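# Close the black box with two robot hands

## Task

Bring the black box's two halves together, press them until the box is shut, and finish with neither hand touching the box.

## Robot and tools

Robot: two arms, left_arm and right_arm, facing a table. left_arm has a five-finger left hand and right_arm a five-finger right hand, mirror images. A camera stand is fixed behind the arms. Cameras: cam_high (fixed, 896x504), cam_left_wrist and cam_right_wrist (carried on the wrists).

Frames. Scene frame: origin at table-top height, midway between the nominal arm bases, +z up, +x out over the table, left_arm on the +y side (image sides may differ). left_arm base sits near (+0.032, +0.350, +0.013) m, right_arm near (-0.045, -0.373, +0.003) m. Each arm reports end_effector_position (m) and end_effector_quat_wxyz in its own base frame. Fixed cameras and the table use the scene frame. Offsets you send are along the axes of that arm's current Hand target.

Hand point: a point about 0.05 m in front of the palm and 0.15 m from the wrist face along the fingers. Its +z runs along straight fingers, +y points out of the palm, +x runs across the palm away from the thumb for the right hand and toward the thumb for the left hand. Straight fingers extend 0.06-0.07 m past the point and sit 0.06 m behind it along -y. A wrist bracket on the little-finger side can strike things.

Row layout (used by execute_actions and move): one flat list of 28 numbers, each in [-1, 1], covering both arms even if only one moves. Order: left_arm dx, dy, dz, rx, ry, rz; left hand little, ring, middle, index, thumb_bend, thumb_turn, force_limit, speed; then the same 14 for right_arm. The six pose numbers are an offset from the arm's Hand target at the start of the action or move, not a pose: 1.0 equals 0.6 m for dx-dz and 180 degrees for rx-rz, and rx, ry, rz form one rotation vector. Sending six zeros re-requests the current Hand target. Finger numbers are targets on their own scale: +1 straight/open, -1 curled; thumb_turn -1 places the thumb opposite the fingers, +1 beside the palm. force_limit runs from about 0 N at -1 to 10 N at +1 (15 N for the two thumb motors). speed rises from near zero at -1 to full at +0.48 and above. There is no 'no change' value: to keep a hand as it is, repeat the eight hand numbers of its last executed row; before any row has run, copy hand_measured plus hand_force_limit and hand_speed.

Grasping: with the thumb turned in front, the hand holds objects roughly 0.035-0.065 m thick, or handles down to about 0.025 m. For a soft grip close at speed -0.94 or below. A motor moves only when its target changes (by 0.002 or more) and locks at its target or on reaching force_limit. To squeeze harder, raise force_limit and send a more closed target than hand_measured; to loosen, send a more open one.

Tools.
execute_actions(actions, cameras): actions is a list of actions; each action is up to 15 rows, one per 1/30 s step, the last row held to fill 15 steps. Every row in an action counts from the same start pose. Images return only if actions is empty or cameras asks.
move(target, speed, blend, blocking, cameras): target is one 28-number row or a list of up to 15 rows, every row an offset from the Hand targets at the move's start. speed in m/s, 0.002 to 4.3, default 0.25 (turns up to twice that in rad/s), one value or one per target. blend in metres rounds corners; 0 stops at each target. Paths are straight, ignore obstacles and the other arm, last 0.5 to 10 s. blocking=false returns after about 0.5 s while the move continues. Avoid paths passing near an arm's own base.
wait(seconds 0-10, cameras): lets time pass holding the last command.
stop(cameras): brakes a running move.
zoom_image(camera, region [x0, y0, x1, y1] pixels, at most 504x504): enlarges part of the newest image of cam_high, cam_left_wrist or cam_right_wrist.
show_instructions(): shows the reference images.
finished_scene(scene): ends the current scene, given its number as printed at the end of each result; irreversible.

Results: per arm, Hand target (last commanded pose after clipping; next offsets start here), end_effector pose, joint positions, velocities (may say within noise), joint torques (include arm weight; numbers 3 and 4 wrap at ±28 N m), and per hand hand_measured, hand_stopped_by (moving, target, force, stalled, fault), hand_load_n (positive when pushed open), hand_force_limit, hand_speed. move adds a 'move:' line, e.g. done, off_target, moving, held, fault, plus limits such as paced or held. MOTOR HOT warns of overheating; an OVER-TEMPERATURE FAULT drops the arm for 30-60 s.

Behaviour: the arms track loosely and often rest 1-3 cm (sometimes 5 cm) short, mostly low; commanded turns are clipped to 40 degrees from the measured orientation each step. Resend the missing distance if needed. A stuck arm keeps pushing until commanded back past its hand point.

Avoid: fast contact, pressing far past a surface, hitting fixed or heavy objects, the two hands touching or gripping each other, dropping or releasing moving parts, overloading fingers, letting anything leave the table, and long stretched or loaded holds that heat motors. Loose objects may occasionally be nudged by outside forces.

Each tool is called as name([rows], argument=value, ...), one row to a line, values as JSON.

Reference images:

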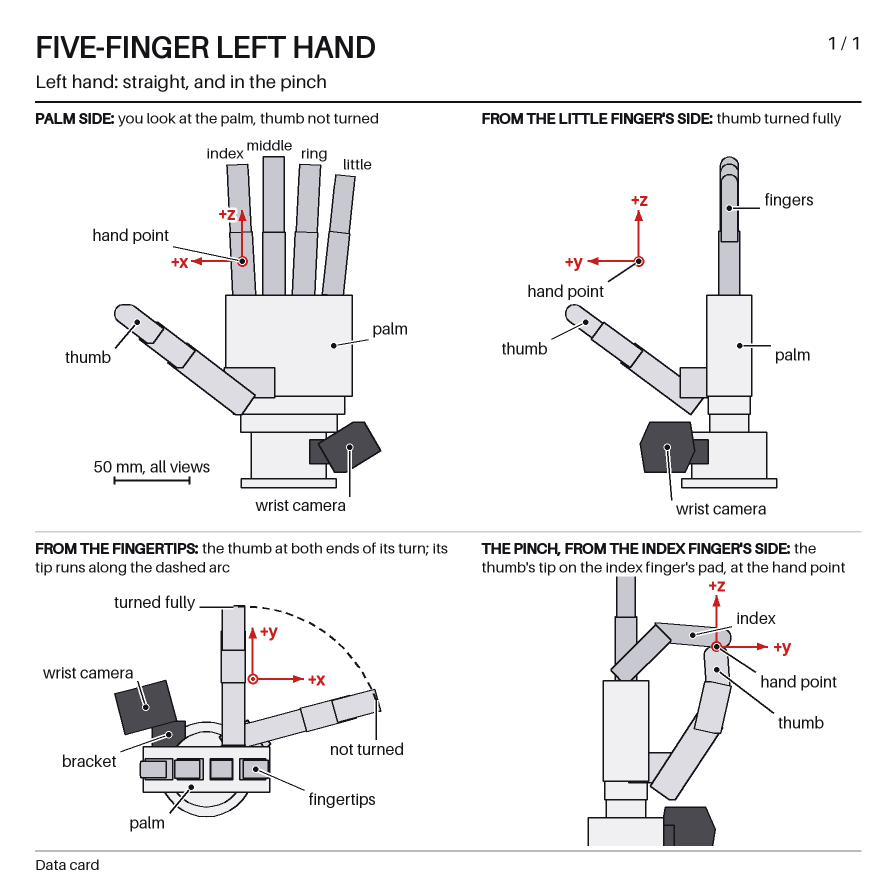

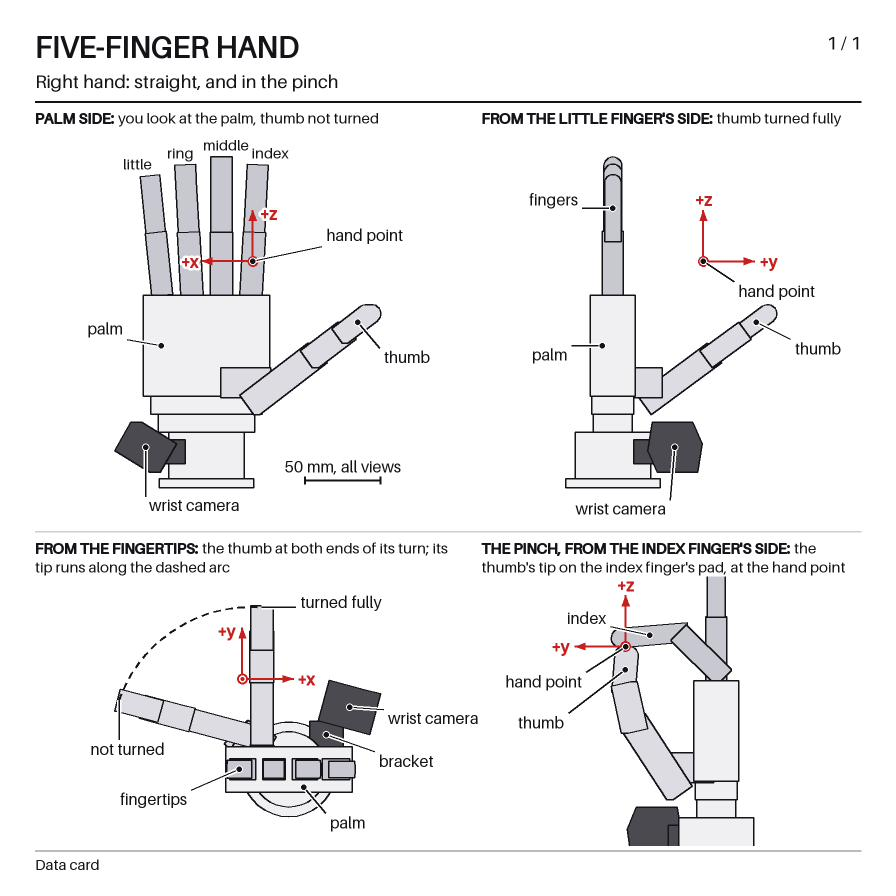

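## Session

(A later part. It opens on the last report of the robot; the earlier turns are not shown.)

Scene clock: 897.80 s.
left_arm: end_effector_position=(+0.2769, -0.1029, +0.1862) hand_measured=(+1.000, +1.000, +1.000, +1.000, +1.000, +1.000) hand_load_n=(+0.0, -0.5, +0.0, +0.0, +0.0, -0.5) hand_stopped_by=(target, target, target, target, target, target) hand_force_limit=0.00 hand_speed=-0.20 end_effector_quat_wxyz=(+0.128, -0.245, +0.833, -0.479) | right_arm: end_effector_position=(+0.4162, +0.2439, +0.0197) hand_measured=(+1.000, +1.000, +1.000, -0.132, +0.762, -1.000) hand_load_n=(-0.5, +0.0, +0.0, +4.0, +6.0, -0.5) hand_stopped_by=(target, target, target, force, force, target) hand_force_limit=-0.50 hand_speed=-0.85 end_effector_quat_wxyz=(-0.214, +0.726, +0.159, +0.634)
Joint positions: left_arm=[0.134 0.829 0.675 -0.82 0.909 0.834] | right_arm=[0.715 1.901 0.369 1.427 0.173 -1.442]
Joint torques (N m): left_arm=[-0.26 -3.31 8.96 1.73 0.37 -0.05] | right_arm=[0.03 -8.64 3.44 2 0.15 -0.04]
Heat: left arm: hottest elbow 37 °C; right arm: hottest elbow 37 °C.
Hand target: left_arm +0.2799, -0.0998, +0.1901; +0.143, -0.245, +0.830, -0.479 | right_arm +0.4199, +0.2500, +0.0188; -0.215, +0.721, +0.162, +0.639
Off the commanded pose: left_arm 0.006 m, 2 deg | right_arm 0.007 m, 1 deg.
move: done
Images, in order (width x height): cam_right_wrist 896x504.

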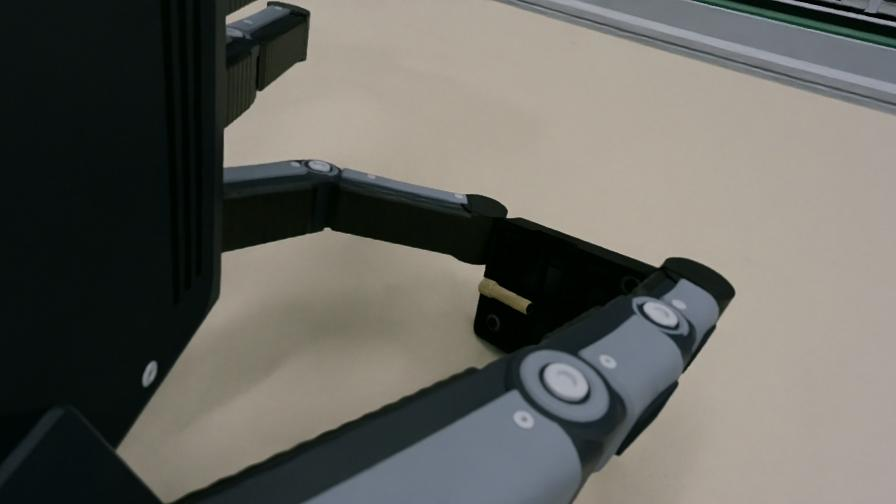

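move(target=[0,0,0,0,0,0,1,1,1,1,1,1,0,-0.2,-0.0101,-0.0177,-0.0159,0,0,0,1,1,1,-0.3,0.65,-1,-0.5,-0.85], speed=0.05, cameras=["cam_right_wrist"])

Scene clock: 923.17 s.
left_arm: end_effector_position=(+0.2769, -0.1029, +0.1862) hand_measured=(+1.000, +1.000, +1.000, +1.000, +1.000, +1.000) hand_load_n=(+0.0, +0.0, +0.0, +0.0, +0.0, +0.0) hand_stopped_by=(target, target, target, target, target, target) hand_force_limit=0.00 hand_speed=-0.20 end_effector_quat_wxyz=(+0.128, -0.245, +0.833, -0.479) | right_arm: end_effector_position=(+0.4083, +0.2525, +0.0194) hand_measured=(+1.000, +1.000, +1.000, -0.132, +0.762, -1.000) hand_load_n=(+0.0, +0.0, +0.0, +4.0, +6.0, -0.5) hand_stopped_by=(target, target, target, force, force, target) hand_force_limit=-0.50 hand_speed=-0.85 end_effector_quat_wxyz=(-0.216, +0.721, +0.158, +0.639)
Joint positions: left_arm=[0.134 0.829 0.675 -0.82 0.909 0.834] | right_arm=[0.755 1.921 0.369 1.46 0.213 -1.442]
Joint torques (N m): left_arm=[-0.15 -2.9 9.05 1.74 0.38 -0.05] | right_arm=[-0.21 -8.64 1.95 1.99 0.25 0.02]
Heat: left arm: hottest elbow 37 °C; right arm: hottest elbow 35 °C.
Hand target: left_arm +0.2799, -0.0998, +0.1901; +0.143, -0.245, +0.830, -0.479 | right_arm +0.4056, +0.2544, +0.0148; -0.215, +0.721, +0.162, +0.639
Off the commanded pose: left_arm 0.006 m, 2 deg | right_arm 0.006 m, 0 deg.
move: done
Images, in order (width x height): cam_right_wrist 896x504.

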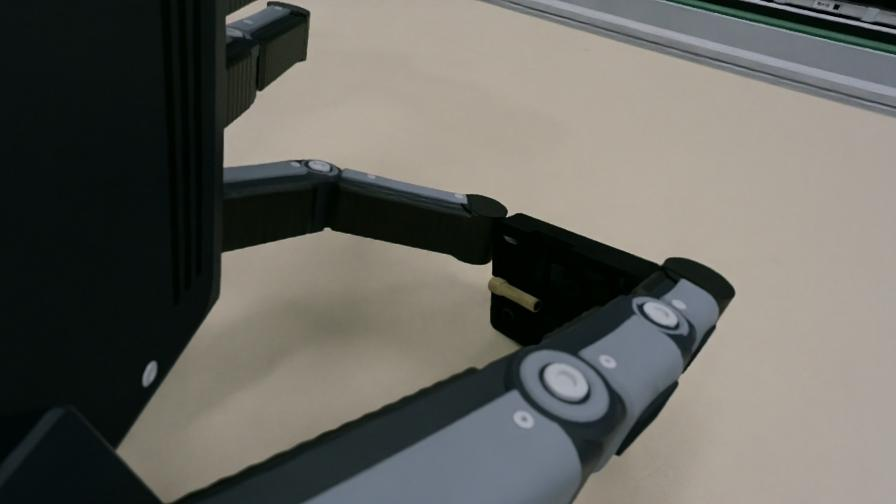

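zoom_image(camera="cam_right_wrist", region=[440, 180, 720, 380])

Scaled by 1.800 from the camera's 896x504 image, which has a finer 1280x720 frame.

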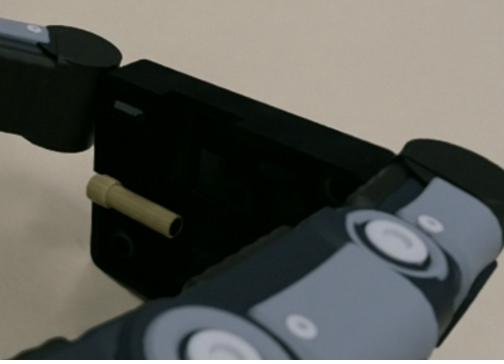

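move(target=[0,0,0,0,0,0,1,1,1,1,1,1,0,-0.2,-0.0040,-0.0121,-0.0109,0,0,0,1,1,1,-0.3,0.65,-1,-0.5,-0.85], speed=0.05, cameras=["cam_right_wrist"])

zoom_image(camera="cam_right_wrist", region=[440, 180, 720, 380])

Scene clock: 943.70 s.
left_arm: end_effector_position=(+0.2769, -0.1029, +0.1862) hand_measured=(+1.000, +1.000, +1.000, +1.000, +1.000, +1.000) hand_load_n=(+0.0, +0.0, +0.0, +0.0, +0.0, +0.0) hand_stopped_by=(target, target, target, target, target, target) hand_force_limit=0.00 hand_speed=-0.20 end_effector_quat_wxyz=(+0.128, -0.245, +0.833, -0.479) | right_arm: end_effector_position=(+0.4011, +0.2531, +0.0198) hand_measured=(+1.000, +1.000, +1.000, -0.132, +0.762, -1.000) hand_load_n=(+0.0, +0.0, +0.0, +4.0, +6.0, -0.5) hand_stopped_by=(target, target, target, force, force, target) hand_force_limit=-0.50 hand_speed=-0.85 end_effector_quat_wxyz=(-0.213, +0.720, +0.156, +0.641)
Joint positions: left_arm=[0.134 0.829 0.675 -0.82 0.909 0.834] | right_arm=[0.778 1.924 0.358 1.477 0.243 -1.442]
Joint torques (N m): left_arm=[-0.15 -2.96 8.98 1.72 0.36 -0.04] | right_arm=[0.09 -8.47 1.78 2.1 0.23 0.05]
Heat: left arm: hottest elbow 37 °C; right arm: hottest elbow 34 °C.
Hand target: left_arm +0.2799, -0.0998, +0.1901; +0.143, -0.245, +0.830, -0.479 | right_arm +0.3961, +0.2573, +0.0138; -0.215, +0.721, +0.162, +0.639
Off the commanded pose: left_arm 0.006 m, 2 deg | right_arm 0.009 m, 1 deg.
move: done
Images, in order (width x height): cam_right_wrist 896x504.

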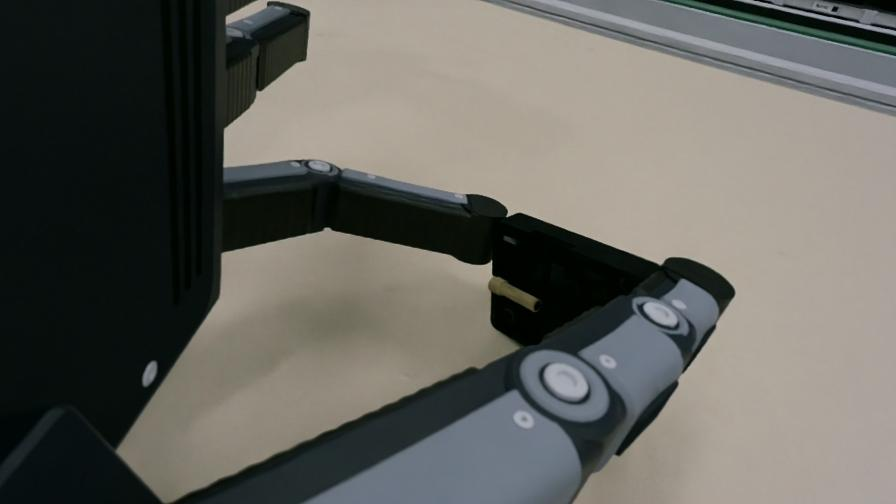

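Scaled by 1.800 from the camera's 896x504 image, which has a finer 1280x720 frame.

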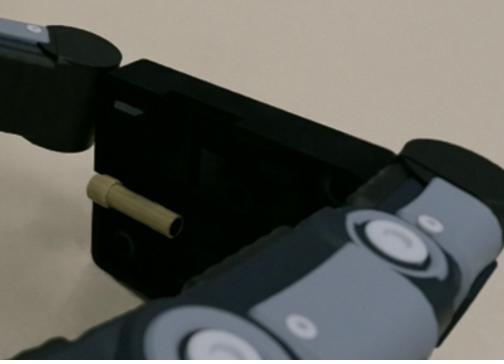

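move(target=[0,0,0,0,0,0,1,1,1,1,1,1,0,-0.2,0.0132,-0.0014,-0.0012,0,0,0,1,1,1,-0.3,0.65,-1,-0.5,-0.85], speed=0.03, cameras=["cam_right_wrist"])

zoom_image(camera="cam_right_wrist", region=[440, 180, 720, 380])

Scene clock: 959.27 s.
left_arm: end_effector_position=(+0.2769, -0.1029, +0.1862) hand_measured=(+1.000, +1.000, +1.000, +1.000, +1.000, +1.000) hand_load_n=(+0.0, +0.0, +0.5, +0.0, +0.0, +0.0) hand_stopped_by=(target, target, target, target, target, target) hand_force_limit=0.00 hand_speed=-0.20 end_effector_quat_wxyz=(+0.128, -0.245, +0.833, -0.479) | right_arm: end_effector_position=(+0.4007, +0.2527, +0.0194) hand_measured=(+1.000, +1.000, +1.000, -0.132, +0.762, -1.000) hand_load_n=(+0.0, +0.0, +0.0, +4.0, +6.0, -0.5) hand_stopped_by=(target, target, target, force, force, target) hand_force_limit=-0.50 hand_speed=-0.85 end_effector_quat_wxyz=(-0.213, +0.721, +0.156, +0.641)
Joint positions: left_arm=[0.134 0.829 0.675 -0.82 0.909 0.834] | right_arm=[0.778 1.924 0.357 1.477 0.243 -1.442]
Joint torques (N m): left_arm=[-0.26 -2.96 9.03 1.72 0.36 -0.04] | right_arm=[0.15 -11.46 1.51 0.76 0.28 0.04]
Heat: left arm: hottest elbow 37 °C; right arm: hottest elbow 33 °C.
Hand target: left_arm +0.2799, -0.0998, +0.1901; +0.143, -0.245, +0.830, -0.479 | right_arm +0.3961, +0.2573, +0.0218; -0.215, +0.721, +0.162, +0.639
Off the commanded pose: left_arm 0.006 m, 2 deg | right_arm 0.007 m, 1 deg.
move: done
Images, in order (width x height): cam_right_wrist 896x504.

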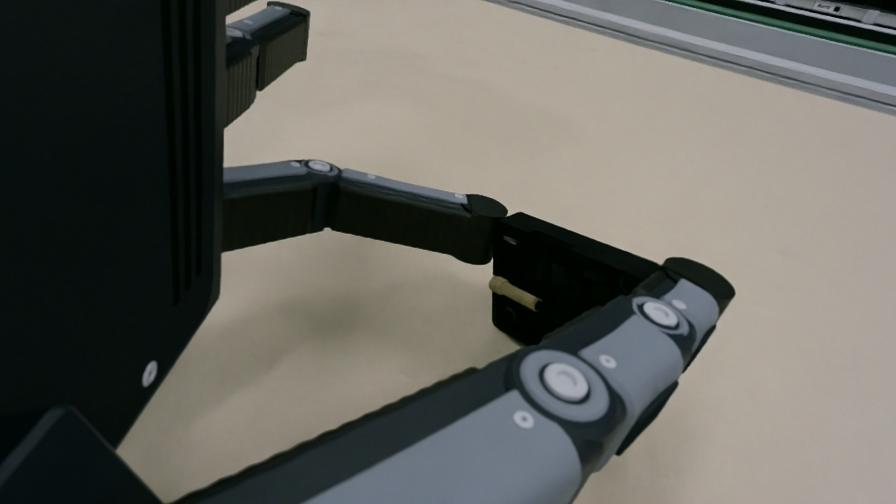

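Scaled by 1.800 from the camera's 896x504 image, which has a finer 1280x720 frame.

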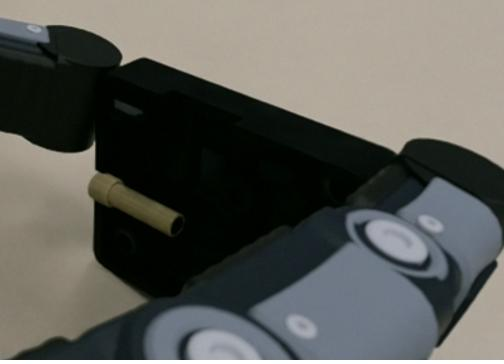

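move(target=[0,0,0,0,0,0,1,1,1,1,1,1,0,-0.2,0,0,0,0,0,0,1,1,1,-0.04,0.92,-1,-0.5,-0.8], speed=0.03, cameras=["cam_right_wrist"])

zoom_image(camera="cam_right_wrist", region=[440, 180, 800, 420])

Scene clock: 964.73 s.
left_arm: end_effector_position=(+0.2769, -0.1029, +0.1862) hand_measured=(+1.000, +1.000, +1.000, +1.000, +1.000, +1.000) hand_load_n=(+0.0, +0.0, +0.0, +0.0, +0.0, +0.0) hand_stopped_by=(target, target, target, target, target, target) hand_force_limit=0.00 hand_speed=-0.20 end_effector_quat_wxyz=(+0.128, -0.245, +0.833, -0.479) | right_arm: end_effector_position=(+0.3958, +0.2549, +0.0170) hand_measured=(+1.000, +1.000, +1.000, -0.040, +0.920, -1.000) hand_load_n=(+0.0, +0.0, +0.0, +0.0, +0.0, +0.5) hand_stopped_by=(target, target, target, target, target, target) hand_force_limit=-0.50 hand_speed=-0.80 end_effector_quat_wxyz=(-0.214, +0.723, +0.162, +0.637)
Joint positions: left_arm=[0.134 0.829 0.675 -0.82 0.909 0.834] | right_arm=[0.789 1.924 0.351 1.473 0.243 -1.442]
Joint torques (N m): left_arm=[0.03 -2.9 8.84 1.81 0.39 -0.09] | right_arm=[-0.32 -11.52 2.03 0.95 0.26 0.03]
Heat: left arm: hottest elbow 37 °C; right arm: hottest elbow 33 °C.
Hand target: left_arm +0.2799, -0.0998, +0.1901; +0.143, -0.245, +0.830, -0.479 | right_arm +0.3961, +0.2574, +0.0217; -0.215, +0.721, +0.162, +0.638
Off the commanded pose: left_arm 0.006 m, 2 deg | right_arm 0.005 m, 0 deg.
move: done
Images, in order (width x height): cam_right_wrist 896x504.

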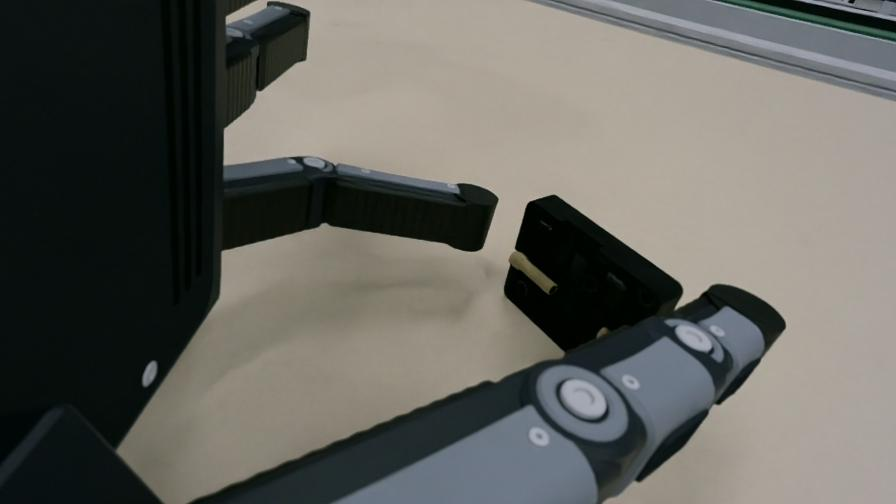

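Scaled by 1.400 from the camera's 896x504 image, which has a finer 1280x720 frame.

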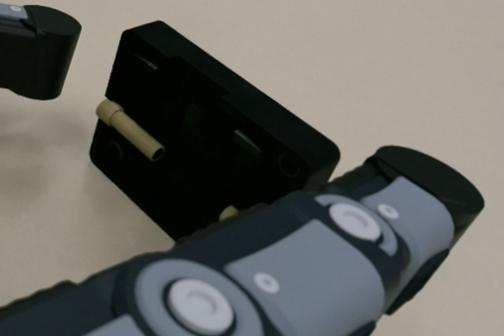

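move(target=[0,0,0,0,0,0,1,1,1,1,1,1,0,-0.2,-0.0066,-0.0618,-0.0557,0,0,0,1,1,1,-0.04,0.92,-1,-0.5,-0.8], speed=0.06, cameras=["cam_right_wrist"])

Scene clock: 1020.17 s.
left_arm: end_effector_position=(+0.2769, -0.1029, +0.1862) hand_measured=(+1.000, +1.000, +1.000, +1.000, +1.000, +1.000) hand_load_n=(+0.0, +0.0, -0.5, +0.0, +0.0, +0.0) hand_stopped_by=(target, target, target, target, target, target) hand_force_limit=0.00 hand_speed=-0.20 end_effector_quat_wxyz=(+0.128, -0.245, +0.833, -0.479) | right_arm: end_effector_position=(+0.3470, +0.2672, +0.0106) hand_measured=(+1.000, +1.000, +1.000, -0.040, +0.920, -1.000) hand_load_n=(+0.0, +0.0, +0.0, +0.0, +0.0, +0.5) hand_stopped_by=(target, target, target, target, target, target) hand_force_limit=-0.50 hand_speed=-0.80 end_effector_quat_wxyz=(-0.200, +0.732, +0.175, +0.627)
Joint positions: left_arm=[0.134 0.829 0.675 -0.82 0.909 0.834] | right_arm=[0.953 1.917 0.299 1.473 0.405 -1.439]
Joint torques (N m): left_arm=[-0.15 -2.78 9.03 1.76 0.38 -0.09] | right_arm=[0.26 -11.81 1.58 2.04 0.31 0.17]
Heat: left arm: hottest elbow 37 °C; right arm: hottest elbow 32 °C.
Hand target: left_arm +0.2799, -0.0998, +0.1901; +0.143, -0.245, +0.830, -0.479 | right_arm +0.3483, +0.2719, +0.0248; -0.215, +0.721, +0.162, +0.639
Off the commanded pose: left_arm 0.006 m, 2 deg | right_arm 0.015 m, 3 deg.
move: off_target (right_arm)
Images, in order (width x height): cam_right_wrist 896x504.

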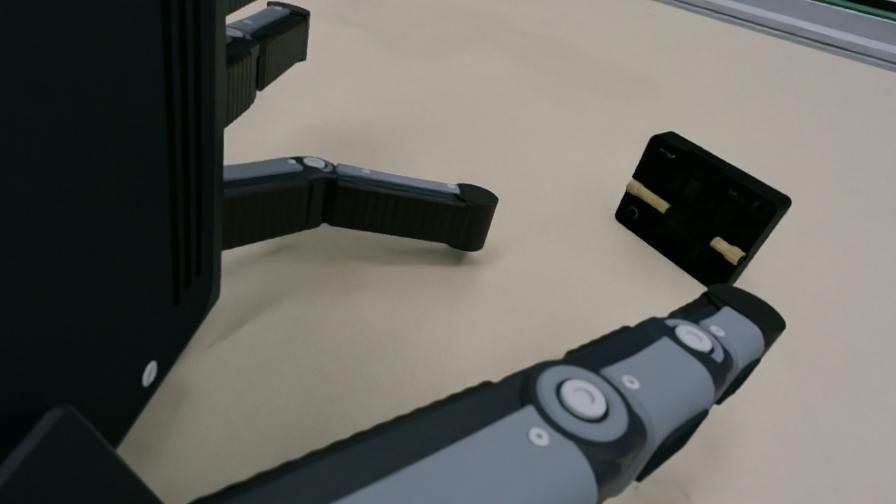

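zoom_image(camera="cam_right_wrist", region=[590, 110, 810, 310])

Scaled by 2.291 from the camera's 896x504 image, which has a finer 1280x720 frame.

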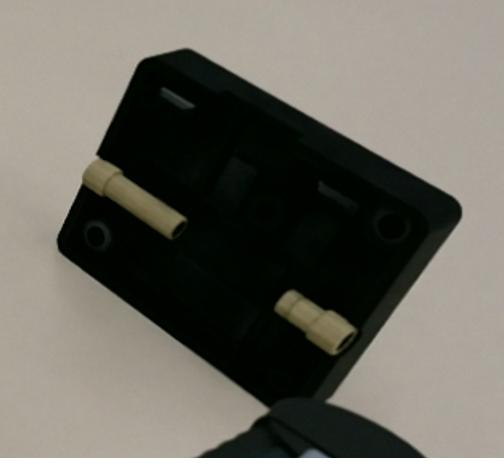

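move([
  [0,0,0,0,0,0,1,1,1,1,1,1,0,-0.2,0.1817,-0.0189,-0.0169,0,0,0,1,1,1,-0.04,0.92,-1,-0.5,-0.8],
  [0,0,0,0,0,0,1,1,1,1,1,1,0,-0.2,0.2148,0.2003,0.001,-0.2575,-0.4107,0.2343,1,1,1,1,1,-1,-0.5,-0.3],
], speed=0.2, cameras=["cam_right_wrist","cam_left_wrist"])

Scene clock: 1085.80 s.
left_arm: end_effector_position=(+0.2769, -0.1029, +0.1862) hand_measured=(+1.000, +1.000, +1.000, +1.000, +1.000, +1.000) hand_load_n=(+0.0, +0.0, +0.0, +0.0, +0.0, +0.0) hand_stopped_by=(target, target, target, target, target, target) hand_force_limit=0.00 hand_speed=-0.20 end_effector_quat_wxyz=(+0.128, -0.245, +0.833, -0.479) | right_arm: end_effector_position=(+0.4119, +0.1612, +0.1320) hand_measured=(+1.000, +1.000, +1.000, +1.000, +1.000, -1.000) hand_load_n=(+0.0, +0.0, +0.0, +0.0, +0.0, +0.0) hand_stopped_by=(target, target, target, target, target, target) hand_force_limit=-0.50 hand_speed=-0.30 end_effector_quat_wxyz=(+0.007, +0.975, -0.222, -0.007)
Joint positions: left_arm=[0.134 0.829 0.675 -0.82 0.909 0.834] | right_arm=[0.411 1.714 1.458 -1.334 0.003 -0.712]
Joint torques (N m): left_arm=[-0.38 -3.08 8.94 1.8 0.39 -0.07] | right_arm=[-1.67 -13.33 11.18 -0.64 -0.02 0.22]
Heat: left arm: hottest elbow 37 °C; right arm: hottest elbow 34 °C.
Hand target: left_arm +0.2799, -0.0998, +0.1901; +0.143, -0.245, +0.830, -0.479 | right_arm +0.4269, +0.1641, +0.1398; -0.001, +0.972, -0.233, +0.000
Off the commanded pose: left_arm 0.006 m, 2 deg | right_arm 0.017 m, 2 deg.
move: off_target (right_arm); target 2's new numbers were sent with right_arm's hand 0.017 m and 2 deg from that target
Images, in order (width x height): cam_left_wrist 896x504, cam_right_wrist 896x504.

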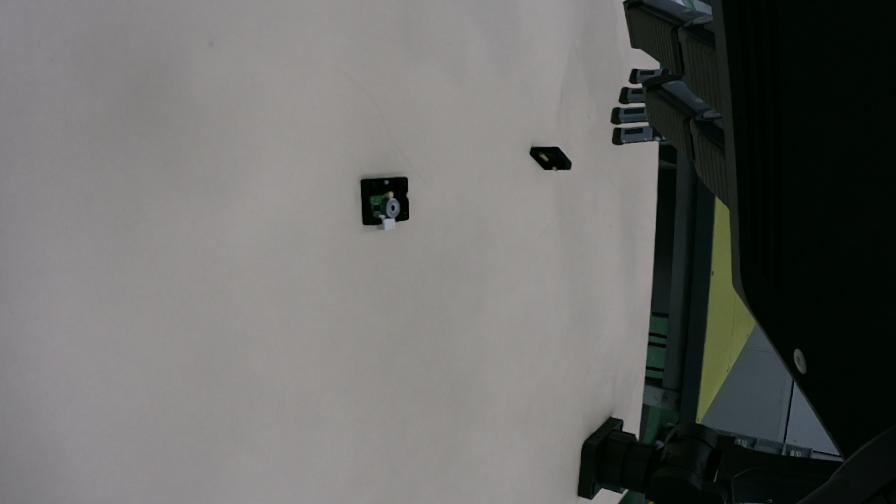

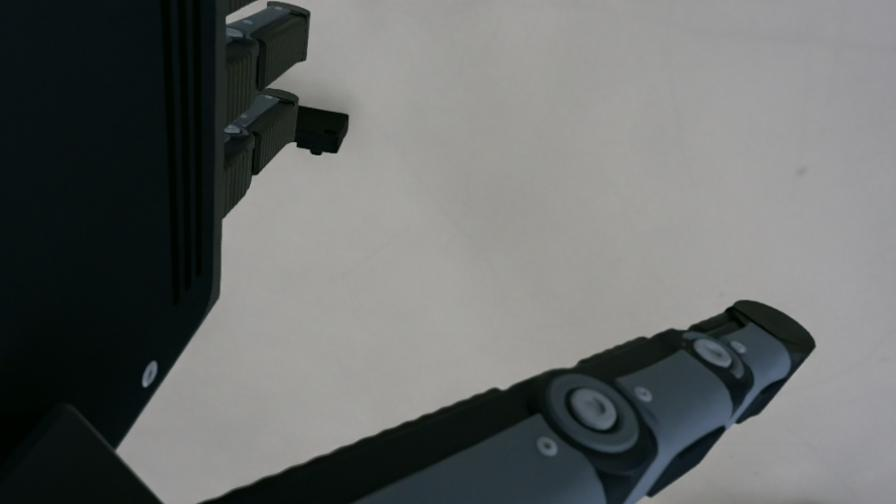

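zoom_image(camera="cam_right_wrist", region=[220, 60, 400, 200])

zoom_image(camera="cam_left_wrist", region=[500, 110, 620, 210])

Scaled by 2.800 from the camera's 896x504 image, which has a finer 1280x720 frame.

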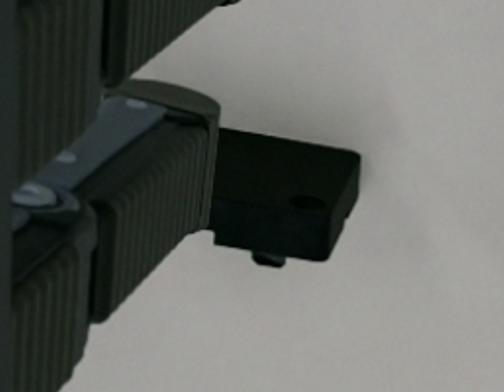

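Scaled by 4.200 from the camera's 896x504 image, which has a finer 1280x720 frame.

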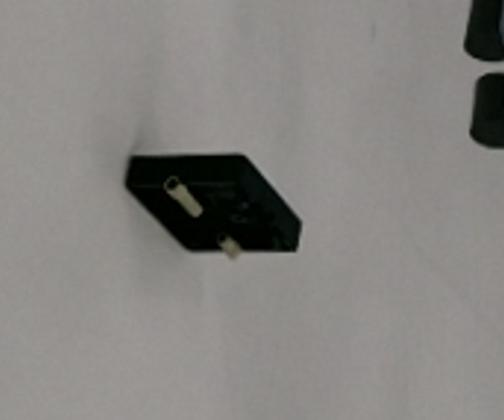

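move(target=[0,0,0,0,0,0,1,1,1,1,1,1,0,-0.2,0.0145,-0.0083,0.1017,0,0,0,1,1,1,1,1,-1,-0.5,-0.3], speed=0.12, cameras=["cam_right_wrist","cam_left_wrist"])

zoom_image(camera="cam_right_wrist", region=[200, 60, 440, 240])

zoom_image(camera="cam_left_wrist", region=[480, 90, 680, 220])

Scene clock: 1135.10 s.
left_arm: end_effector_position=(+0.2769, -0.1029, +0.1862) hand_measured=(+1.000, +1.000, +1.000, +1.000, +1.000, +1.000) hand_load_n=(+0.0, +0.0, +0.0, +0.0, +0.0, +0.0) hand_stopped_by=(target, target, target, target, target, target) hand_force_limit=0.00 hand_speed=-0.20 end_effector_quat_wxyz=(+0.128, -0.245, +0.833, -0.479) | right_arm: end_effector_position=(+0.4289, +0.1679, +0.0836) hand_measured=(+1.000, +1.000, +1.000, +1.000, +1.000, -1.000) hand_load_n=(+0.0, +0.0, -0.5, +0.0, +0.0, +0.0) hand_stopped_by=(target, target, target, target, target, target) hand_force_limit=-0.50 hand_speed=-0.30 end_effector_quat_wxyz=(+0.003, +0.975, -0.222, -0.002)
Joint positions: left_arm=[0.134 0.829 0.675 -0.82 0.909 0.834] | right_arm=[0.41 1.789 1.431 -1.219 0.003 -0.712]
Joint torques (N m): left_arm=[0.03 -2.67 8.94 1.62 0.37 -0.05] | right_arm=[-1.49 -14.86 7.9 0.21 -0.03 0.14]
Heat: left arm: hottest elbow 37 °C; right arm: hottest elbow 41 °C.
Hand target: left_arm +0.2799, -0.0998, +0.1901; +0.143, -0.245, +0.830, -0.479 | right_arm +0.4368, +0.1647, +0.0788; +0.000, +0.972, -0.233, +0.000
Off the commanded pose: left_arm 0.006 m, 2 deg | right_arm 0.010 m, 1 deg.
move: done
Images, in order (width x height): cam_left_wrist 896x504, cam_right_wrist 896x504.

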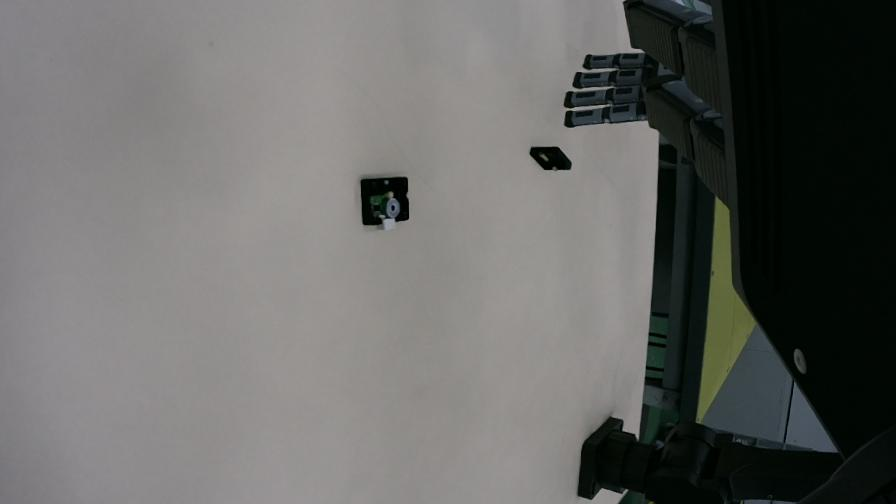

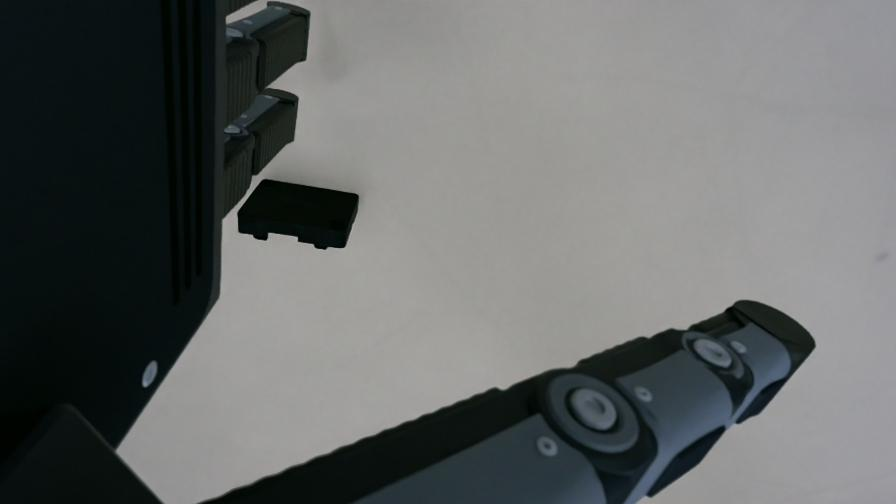

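Scaled by 2.100 from the camera's 896x504 image, which has a finer 1280x720 frame.

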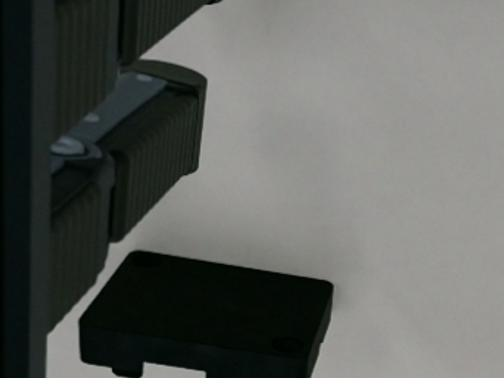

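Scaled by 2.520 from the camera's 896x504 image, which has a finer 1280x720 frame.

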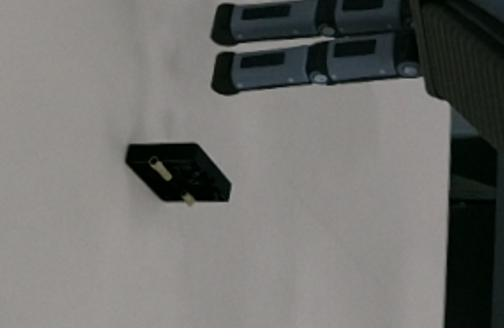

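move(target=[0,0,0,0,0,0,1,1,1,1,1,1,0,-0.2,-0.058,0.007,0,0,0,0,1,1,1,1,1,-1,-0.5,-0.3], speed=0.06, cameras=["cam_right_wrist","cam_left_wrist"])

zoom_image(camera="cam_left_wrist", region=[480, 90, 680, 220])

Scene clock: 1162.20 s.
left_arm: end_effector_position=(+0.2769, -0.1029, +0.1862) hand_measured=(+1.000, +1.000, +1.000, +1.000, +1.000, +1.000) hand_load_n=(+0.0, +0.0, +0.0, +0.0, +0.0, +0.0) hand_stopped_by=(target, target, target, target, target, target) hand_force_limit=0.00 hand_speed=-0.20 end_effector_quat_wxyz=(+0.128, -0.245, +0.833, -0.479) | right_arm: end_effector_position=(+0.3991, +0.1720, +0.0667) hand_measured=(+1.000, +1.000, +1.000, +1.000, +1.000, -1.000) hand_load_n=(+0.0, +0.0, +0.0, +0.0, +0.0, +0.0) hand_stopped_by=(target, target, target, target, target, target) hand_force_limit=-0.50 hand_speed=-0.30 end_effector_quat_wxyz=(+0.014, +0.973, -0.228, -0.018)
Joint positions: left_arm=[0.134 0.829 0.675 -0.82 0.909 0.834] | right_arm=[0.439 1.773 1.351 -1.194 0.001 -0.672]
Joint torques (N m): left_arm=[0.38 -2.96 8.98 1.77 0.38 -0.07] | right_arm=[-0.44 -17.79 7.24 0.2 0.05 0.21]
Heat: left arm: hottest elbow 36 °C; right arm: hottest elbow 40 °C.
Hand target: left_arm +0.2799, -0.0998, +0.1901; +0.143, -0.245, +0.830, -0.479 | right_arm +0.4039, +0.1767, +0.0788; +0.000, +0.972, -0.233, +0.000
Off the commanded pose: left_arm 0.006 m, 2 deg | right_arm 0.014 m, 3 deg.
move: off_target (right_arm)
Images, in order (width x height): cam_left_wrist 896x504, cam_right_wrist 896x504.

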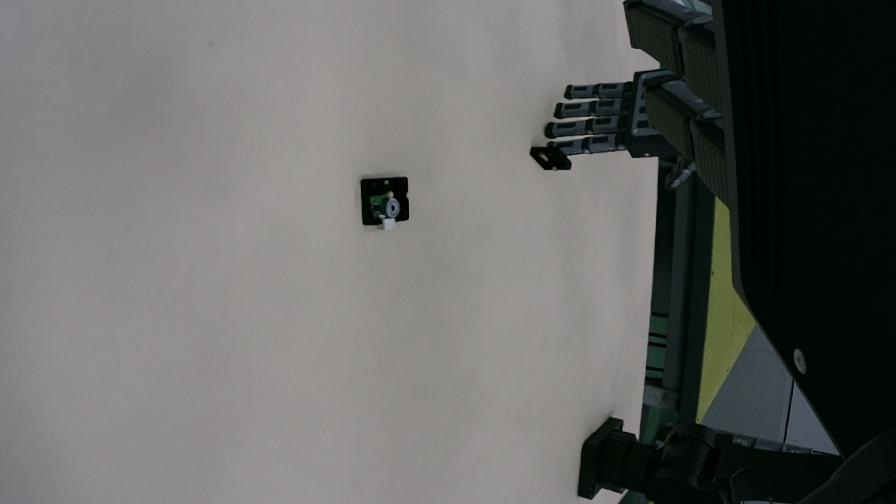

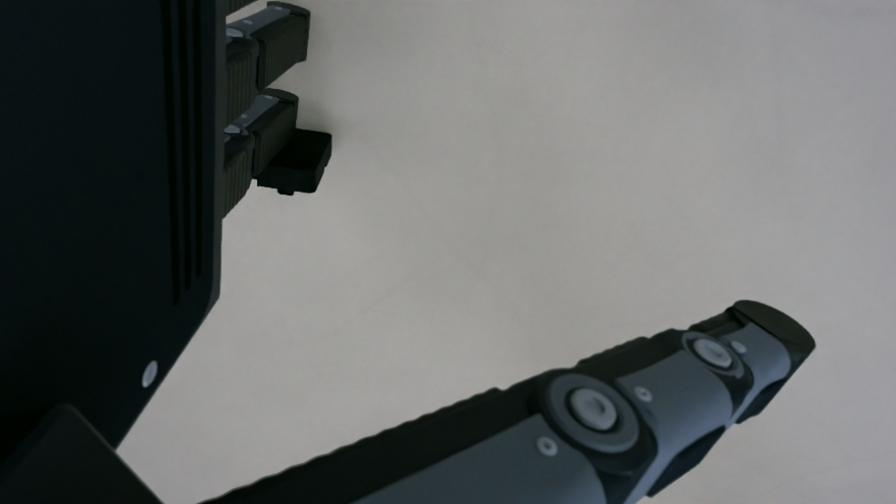

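Scaled by 2.520 from the camera's 896x504 image, which has a finer 1280x720 frame.

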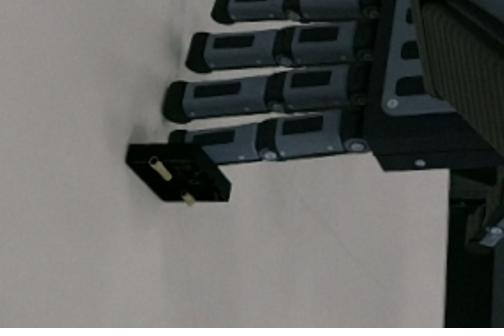

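move(target=[0,0,0,0,0,0,1,1,1,1,1,1,0,-0.2,0.005,0,-0.035,0,0,0,1,1,1,1,1,-1,-0.5,-0.3], speed=0.06, cameras=["cam_left_wrist"])

Scene clock: 1170.30 s.
left_arm: end_effector_position=(+0.2769, -0.1029, +0.1862) hand_measured=(+1.000, +1.000, +1.000, +1.000, +1.000, +1.000) hand_load_n=(+0.0, +0.0, +0.0, +0.0, +0.0, -0.5) hand_stopped_by=(target, target, target, target, target, target) hand_force_limit=0.00 hand_speed=-0.20 end_effector_quat_wxyz=(+0.128, -0.245, +0.833, -0.479) | right_arm: end_effector_position=(+0.3932, +0.1692, +0.0759) hand_measured=(+1.000, +1.000, +1.000, +1.000, +1.000, -1.000) hand_load_n=(+0.0, +0.0, +0.0, +0.0, +0.0, +0.0) hand_stopped_by=(target, target, target, target, target, target) hand_force_limit=-0.50 hand_speed=-0.30 end_effector_quat_wxyz=(+0.018, +0.973, -0.228, -0.022)
Joint positions: left_arm=[0.134 0.829 0.675 -0.82 0.909 0.834] | right_arm=[0.439 1.756 1.351 -1.223 0.001 -0.672]
Joint torques (N m): left_arm=[-0.44 -2.78 8.99 1.65 0.37 -0.07] | right_arm=[-0.79 -17.79 9.95 -0.64 0.07 0.16]
Heat: left arm: hottest elbow 36 °C; right arm: hottest elbow 40 °C.
Hand target: left_arm +0.2799, -0.0998, +0.1901; +0.143, -0.245, +0.830, -0.479 | right_arm +0.4067, +0.1753, +0.0998; -0.001, +0.972, -0.233, +0.000
Off the commanded pose: left_arm 0.006 m, 2 deg | right_arm 0.028 m, 3 deg.
move: off_target (right_arm)
Images, in order (width x height): cam_left_wrist 896x504.

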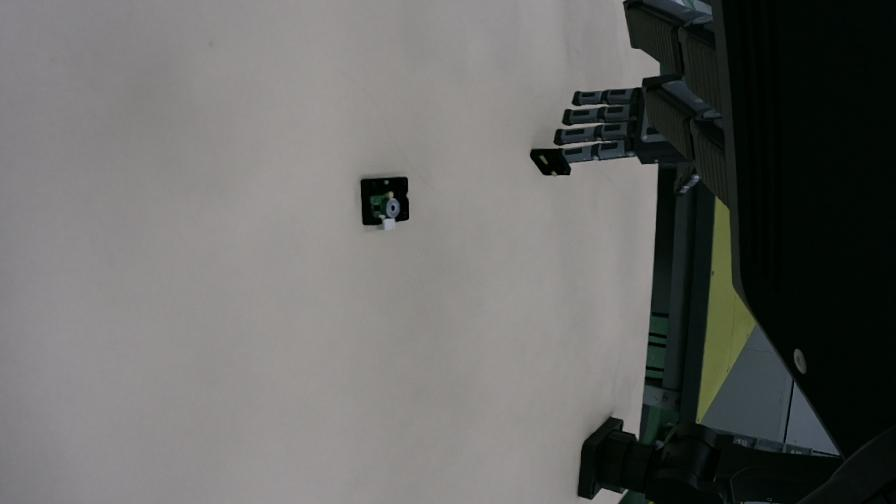

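move(target=[0,0,0,0,0,0,1,1,1,1,1,1,0,-0.2,-0.028,0.003,-0.006,0,0,0,1,1,1,1,1,-1,-0.5,-0.3], speed=0.06, cameras=["cam_left_wrist","cam_right_wrist"])

zoom_image(camera="cam_left_wrist", region=[480, 90, 680, 220])

Scene clock: 1177.60 s.
left_arm: end_effector_position=(+0.2769, -0.1029, +0.1862) hand_measured=(+1.000, +1.000, +1.000, +1.000, +1.000, +1.000) hand_load_n=(+0.0, +0.0, +0.0, +0.0, +0.0, +0.0) hand_stopped_by=(target, target, target, target, target, target) hand_force_limit=0.00 hand_speed=-0.20 end_effector_quat_wxyz=(+0.128, -0.245, +0.833, -0.479) | right_arm: end_effector_position=(+0.3906, +0.1782, +0.0890) hand_measured=(+1.000, +1.000, +1.000, +1.000, +1.000, -1.000) hand_load_n=(+0.0, +0.0, +0.0, +0.0, +0.0, +0.0) hand_stopped_by=(target, target, target, target, target, target) hand_force_limit=-0.50 hand_speed=-0.30 end_effector_quat_wxyz=(+0.008, +0.974, -0.228, -0.009)
Joint positions: left_arm=[0.134 0.829 0.675 -0.82 0.909 0.834] | right_arm=[0.457 1.724 1.351 -1.223 0.001 -0.653]
Joint torques (N m): left_arm=[0.09 -3.19 9.03 1.72 0.37 -0.07] | right_arm=[-0.09 -17.38 7.86 -0.58 0.04 0.22]
Heat: left arm: hottest elbow 36 °C; right arm: hottest elbow 41 °C.
Hand target: left_arm +0.2799, -0.0998, +0.1901; +0.143, -0.245, +0.830, -0.479 | right_arm +0.3909, +0.1813, +0.1034; -0.001, +0.972, -0.233, +0.000
Off the commanded pose: left_arm 0.006 m, 2 deg | right_arm 0.015 m, 2 deg.
move: off_target (right_arm)
Images, in order (width x height): cam_left_wrist 896x504, cam_right_wrist 896x504.

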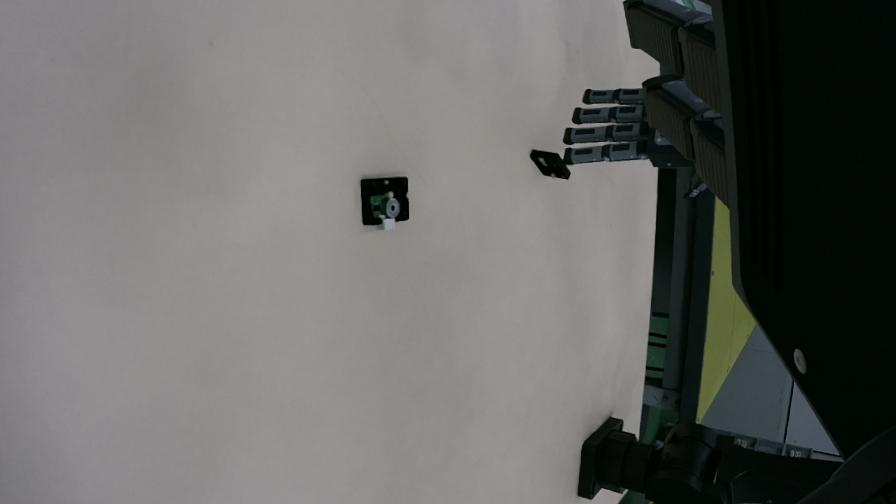

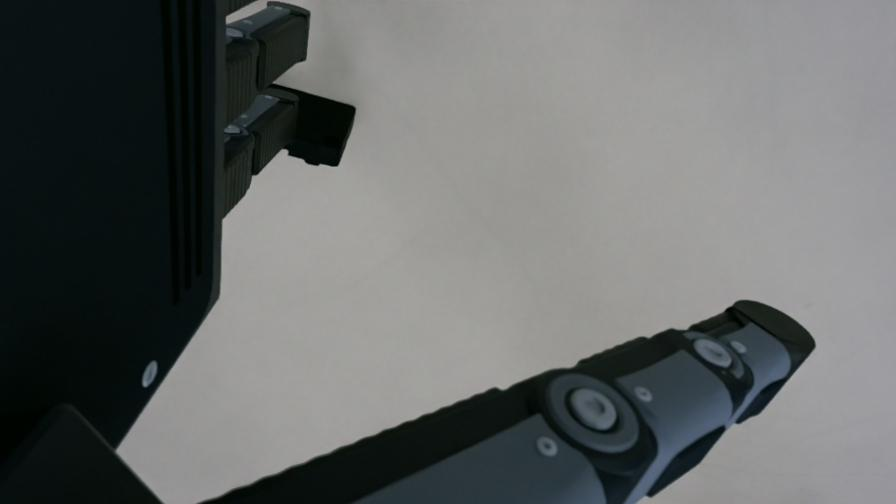

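Scaled by 2.520 from the camera's 896x504 image, which has a finer 1280x720 frame.

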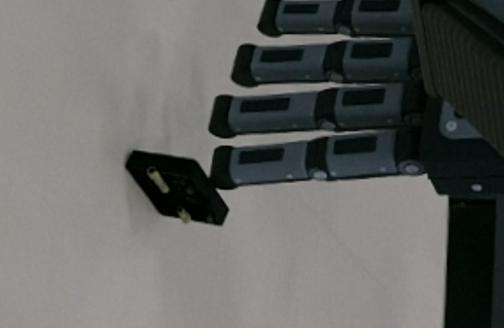

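move(target=[0,0,0,0,0,0,1,1,1,1,1,1,0,-0.2,-0.03,0.003,0.008,0,0,0,1,1,1,1,1,-1,-0.5,-0.3], speed=0.06, cameras=["cam_left_wrist","cam_right_wrist"])

zoom_image(camera="cam_left_wrist", region=[480, 90, 680, 220])

Scene clock: 1194.57 s.
left_arm: end_effector_position=(+0.2769, -0.1029, +0.1862) hand_measured=(+1.000, +1.000, +1.000, +1.000, +1.000, +1.000) hand_load_n=(+0.0, +0.0, +0.0, +0.0, +0.0, -0.5) hand_stopped_by=(target, target, target, target, target, target) hand_force_limit=0.00 hand_speed=-0.20 end_effector_quat_wxyz=(+0.128, -0.245, +0.833, -0.479) | right_arm: end_effector_position=(+0.3700, +0.1835, +0.0860) hand_measured=(+1.000, +1.000, +1.000, +1.000, +1.000, -1.000) hand_load_n=(+0.0, +0.0, +0.0, +0.0, +0.0, +0.0) hand_stopped_by=(target, target, target, target, target, target) hand_force_limit=-0.50 hand_speed=-0.30 end_effector_quat_wxyz=(+0.015, +0.974, -0.227, -0.017)
Joint positions: left_arm=[0.134 0.829 0.675 -0.82 0.909 0.834] | right_arm=[0.487 1.702 1.31 -1.223 0.001 -0.625]
Joint torques (N m): left_arm=[0.15 -3.02 8.92 1.73 0.38 -0.06] | right_arm=[-0.32 -16.79 7.46 0.18 0.04 0.24]
Heat: left arm: hottest elbow 36 °C; right arm: hottest elbow 40 °C.
Hand target: left_arm +0.2799, -0.0998, +0.1901; +0.143, -0.245, +0.830, -0.479 | right_arm +0.3740, +0.1879, +0.0987; -0.001, +0.972, -0.233, +0.000
Off the commanded pose: left_arm 0.006 m, 2 deg | right_arm 0.014 m, 3 deg.
move: off_target (right_arm)
Images, in order (width x height): cam_left_wrist 896x504, cam_right_wrist 896x504.

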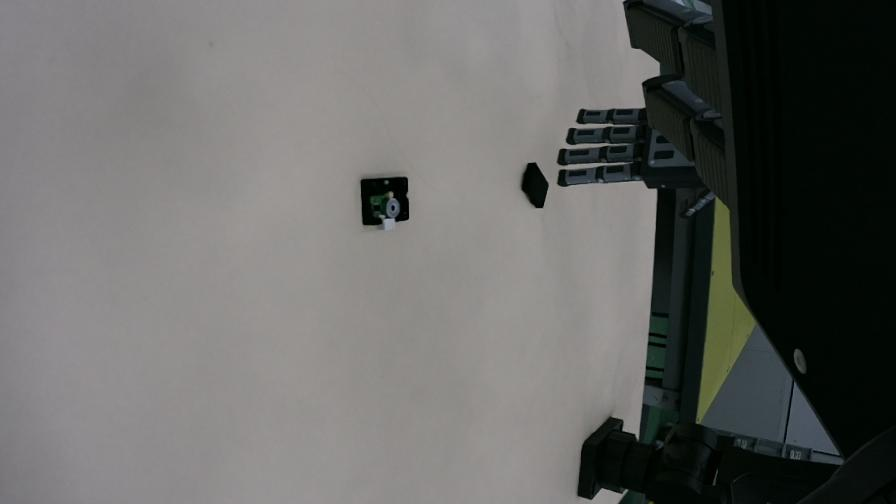

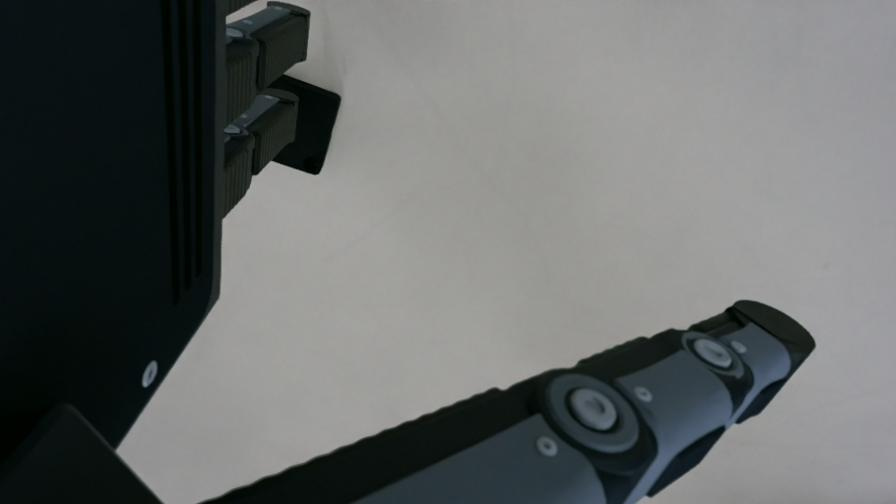

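Scaled by 2.520 from the camera's 896x504 image, which has a finer 1280x720 frame.

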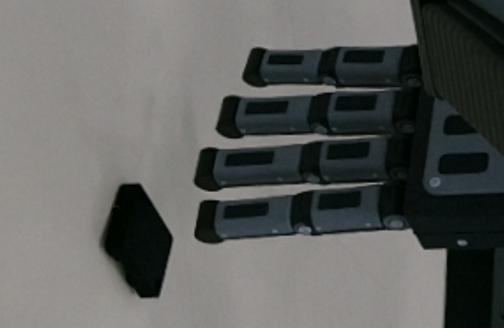

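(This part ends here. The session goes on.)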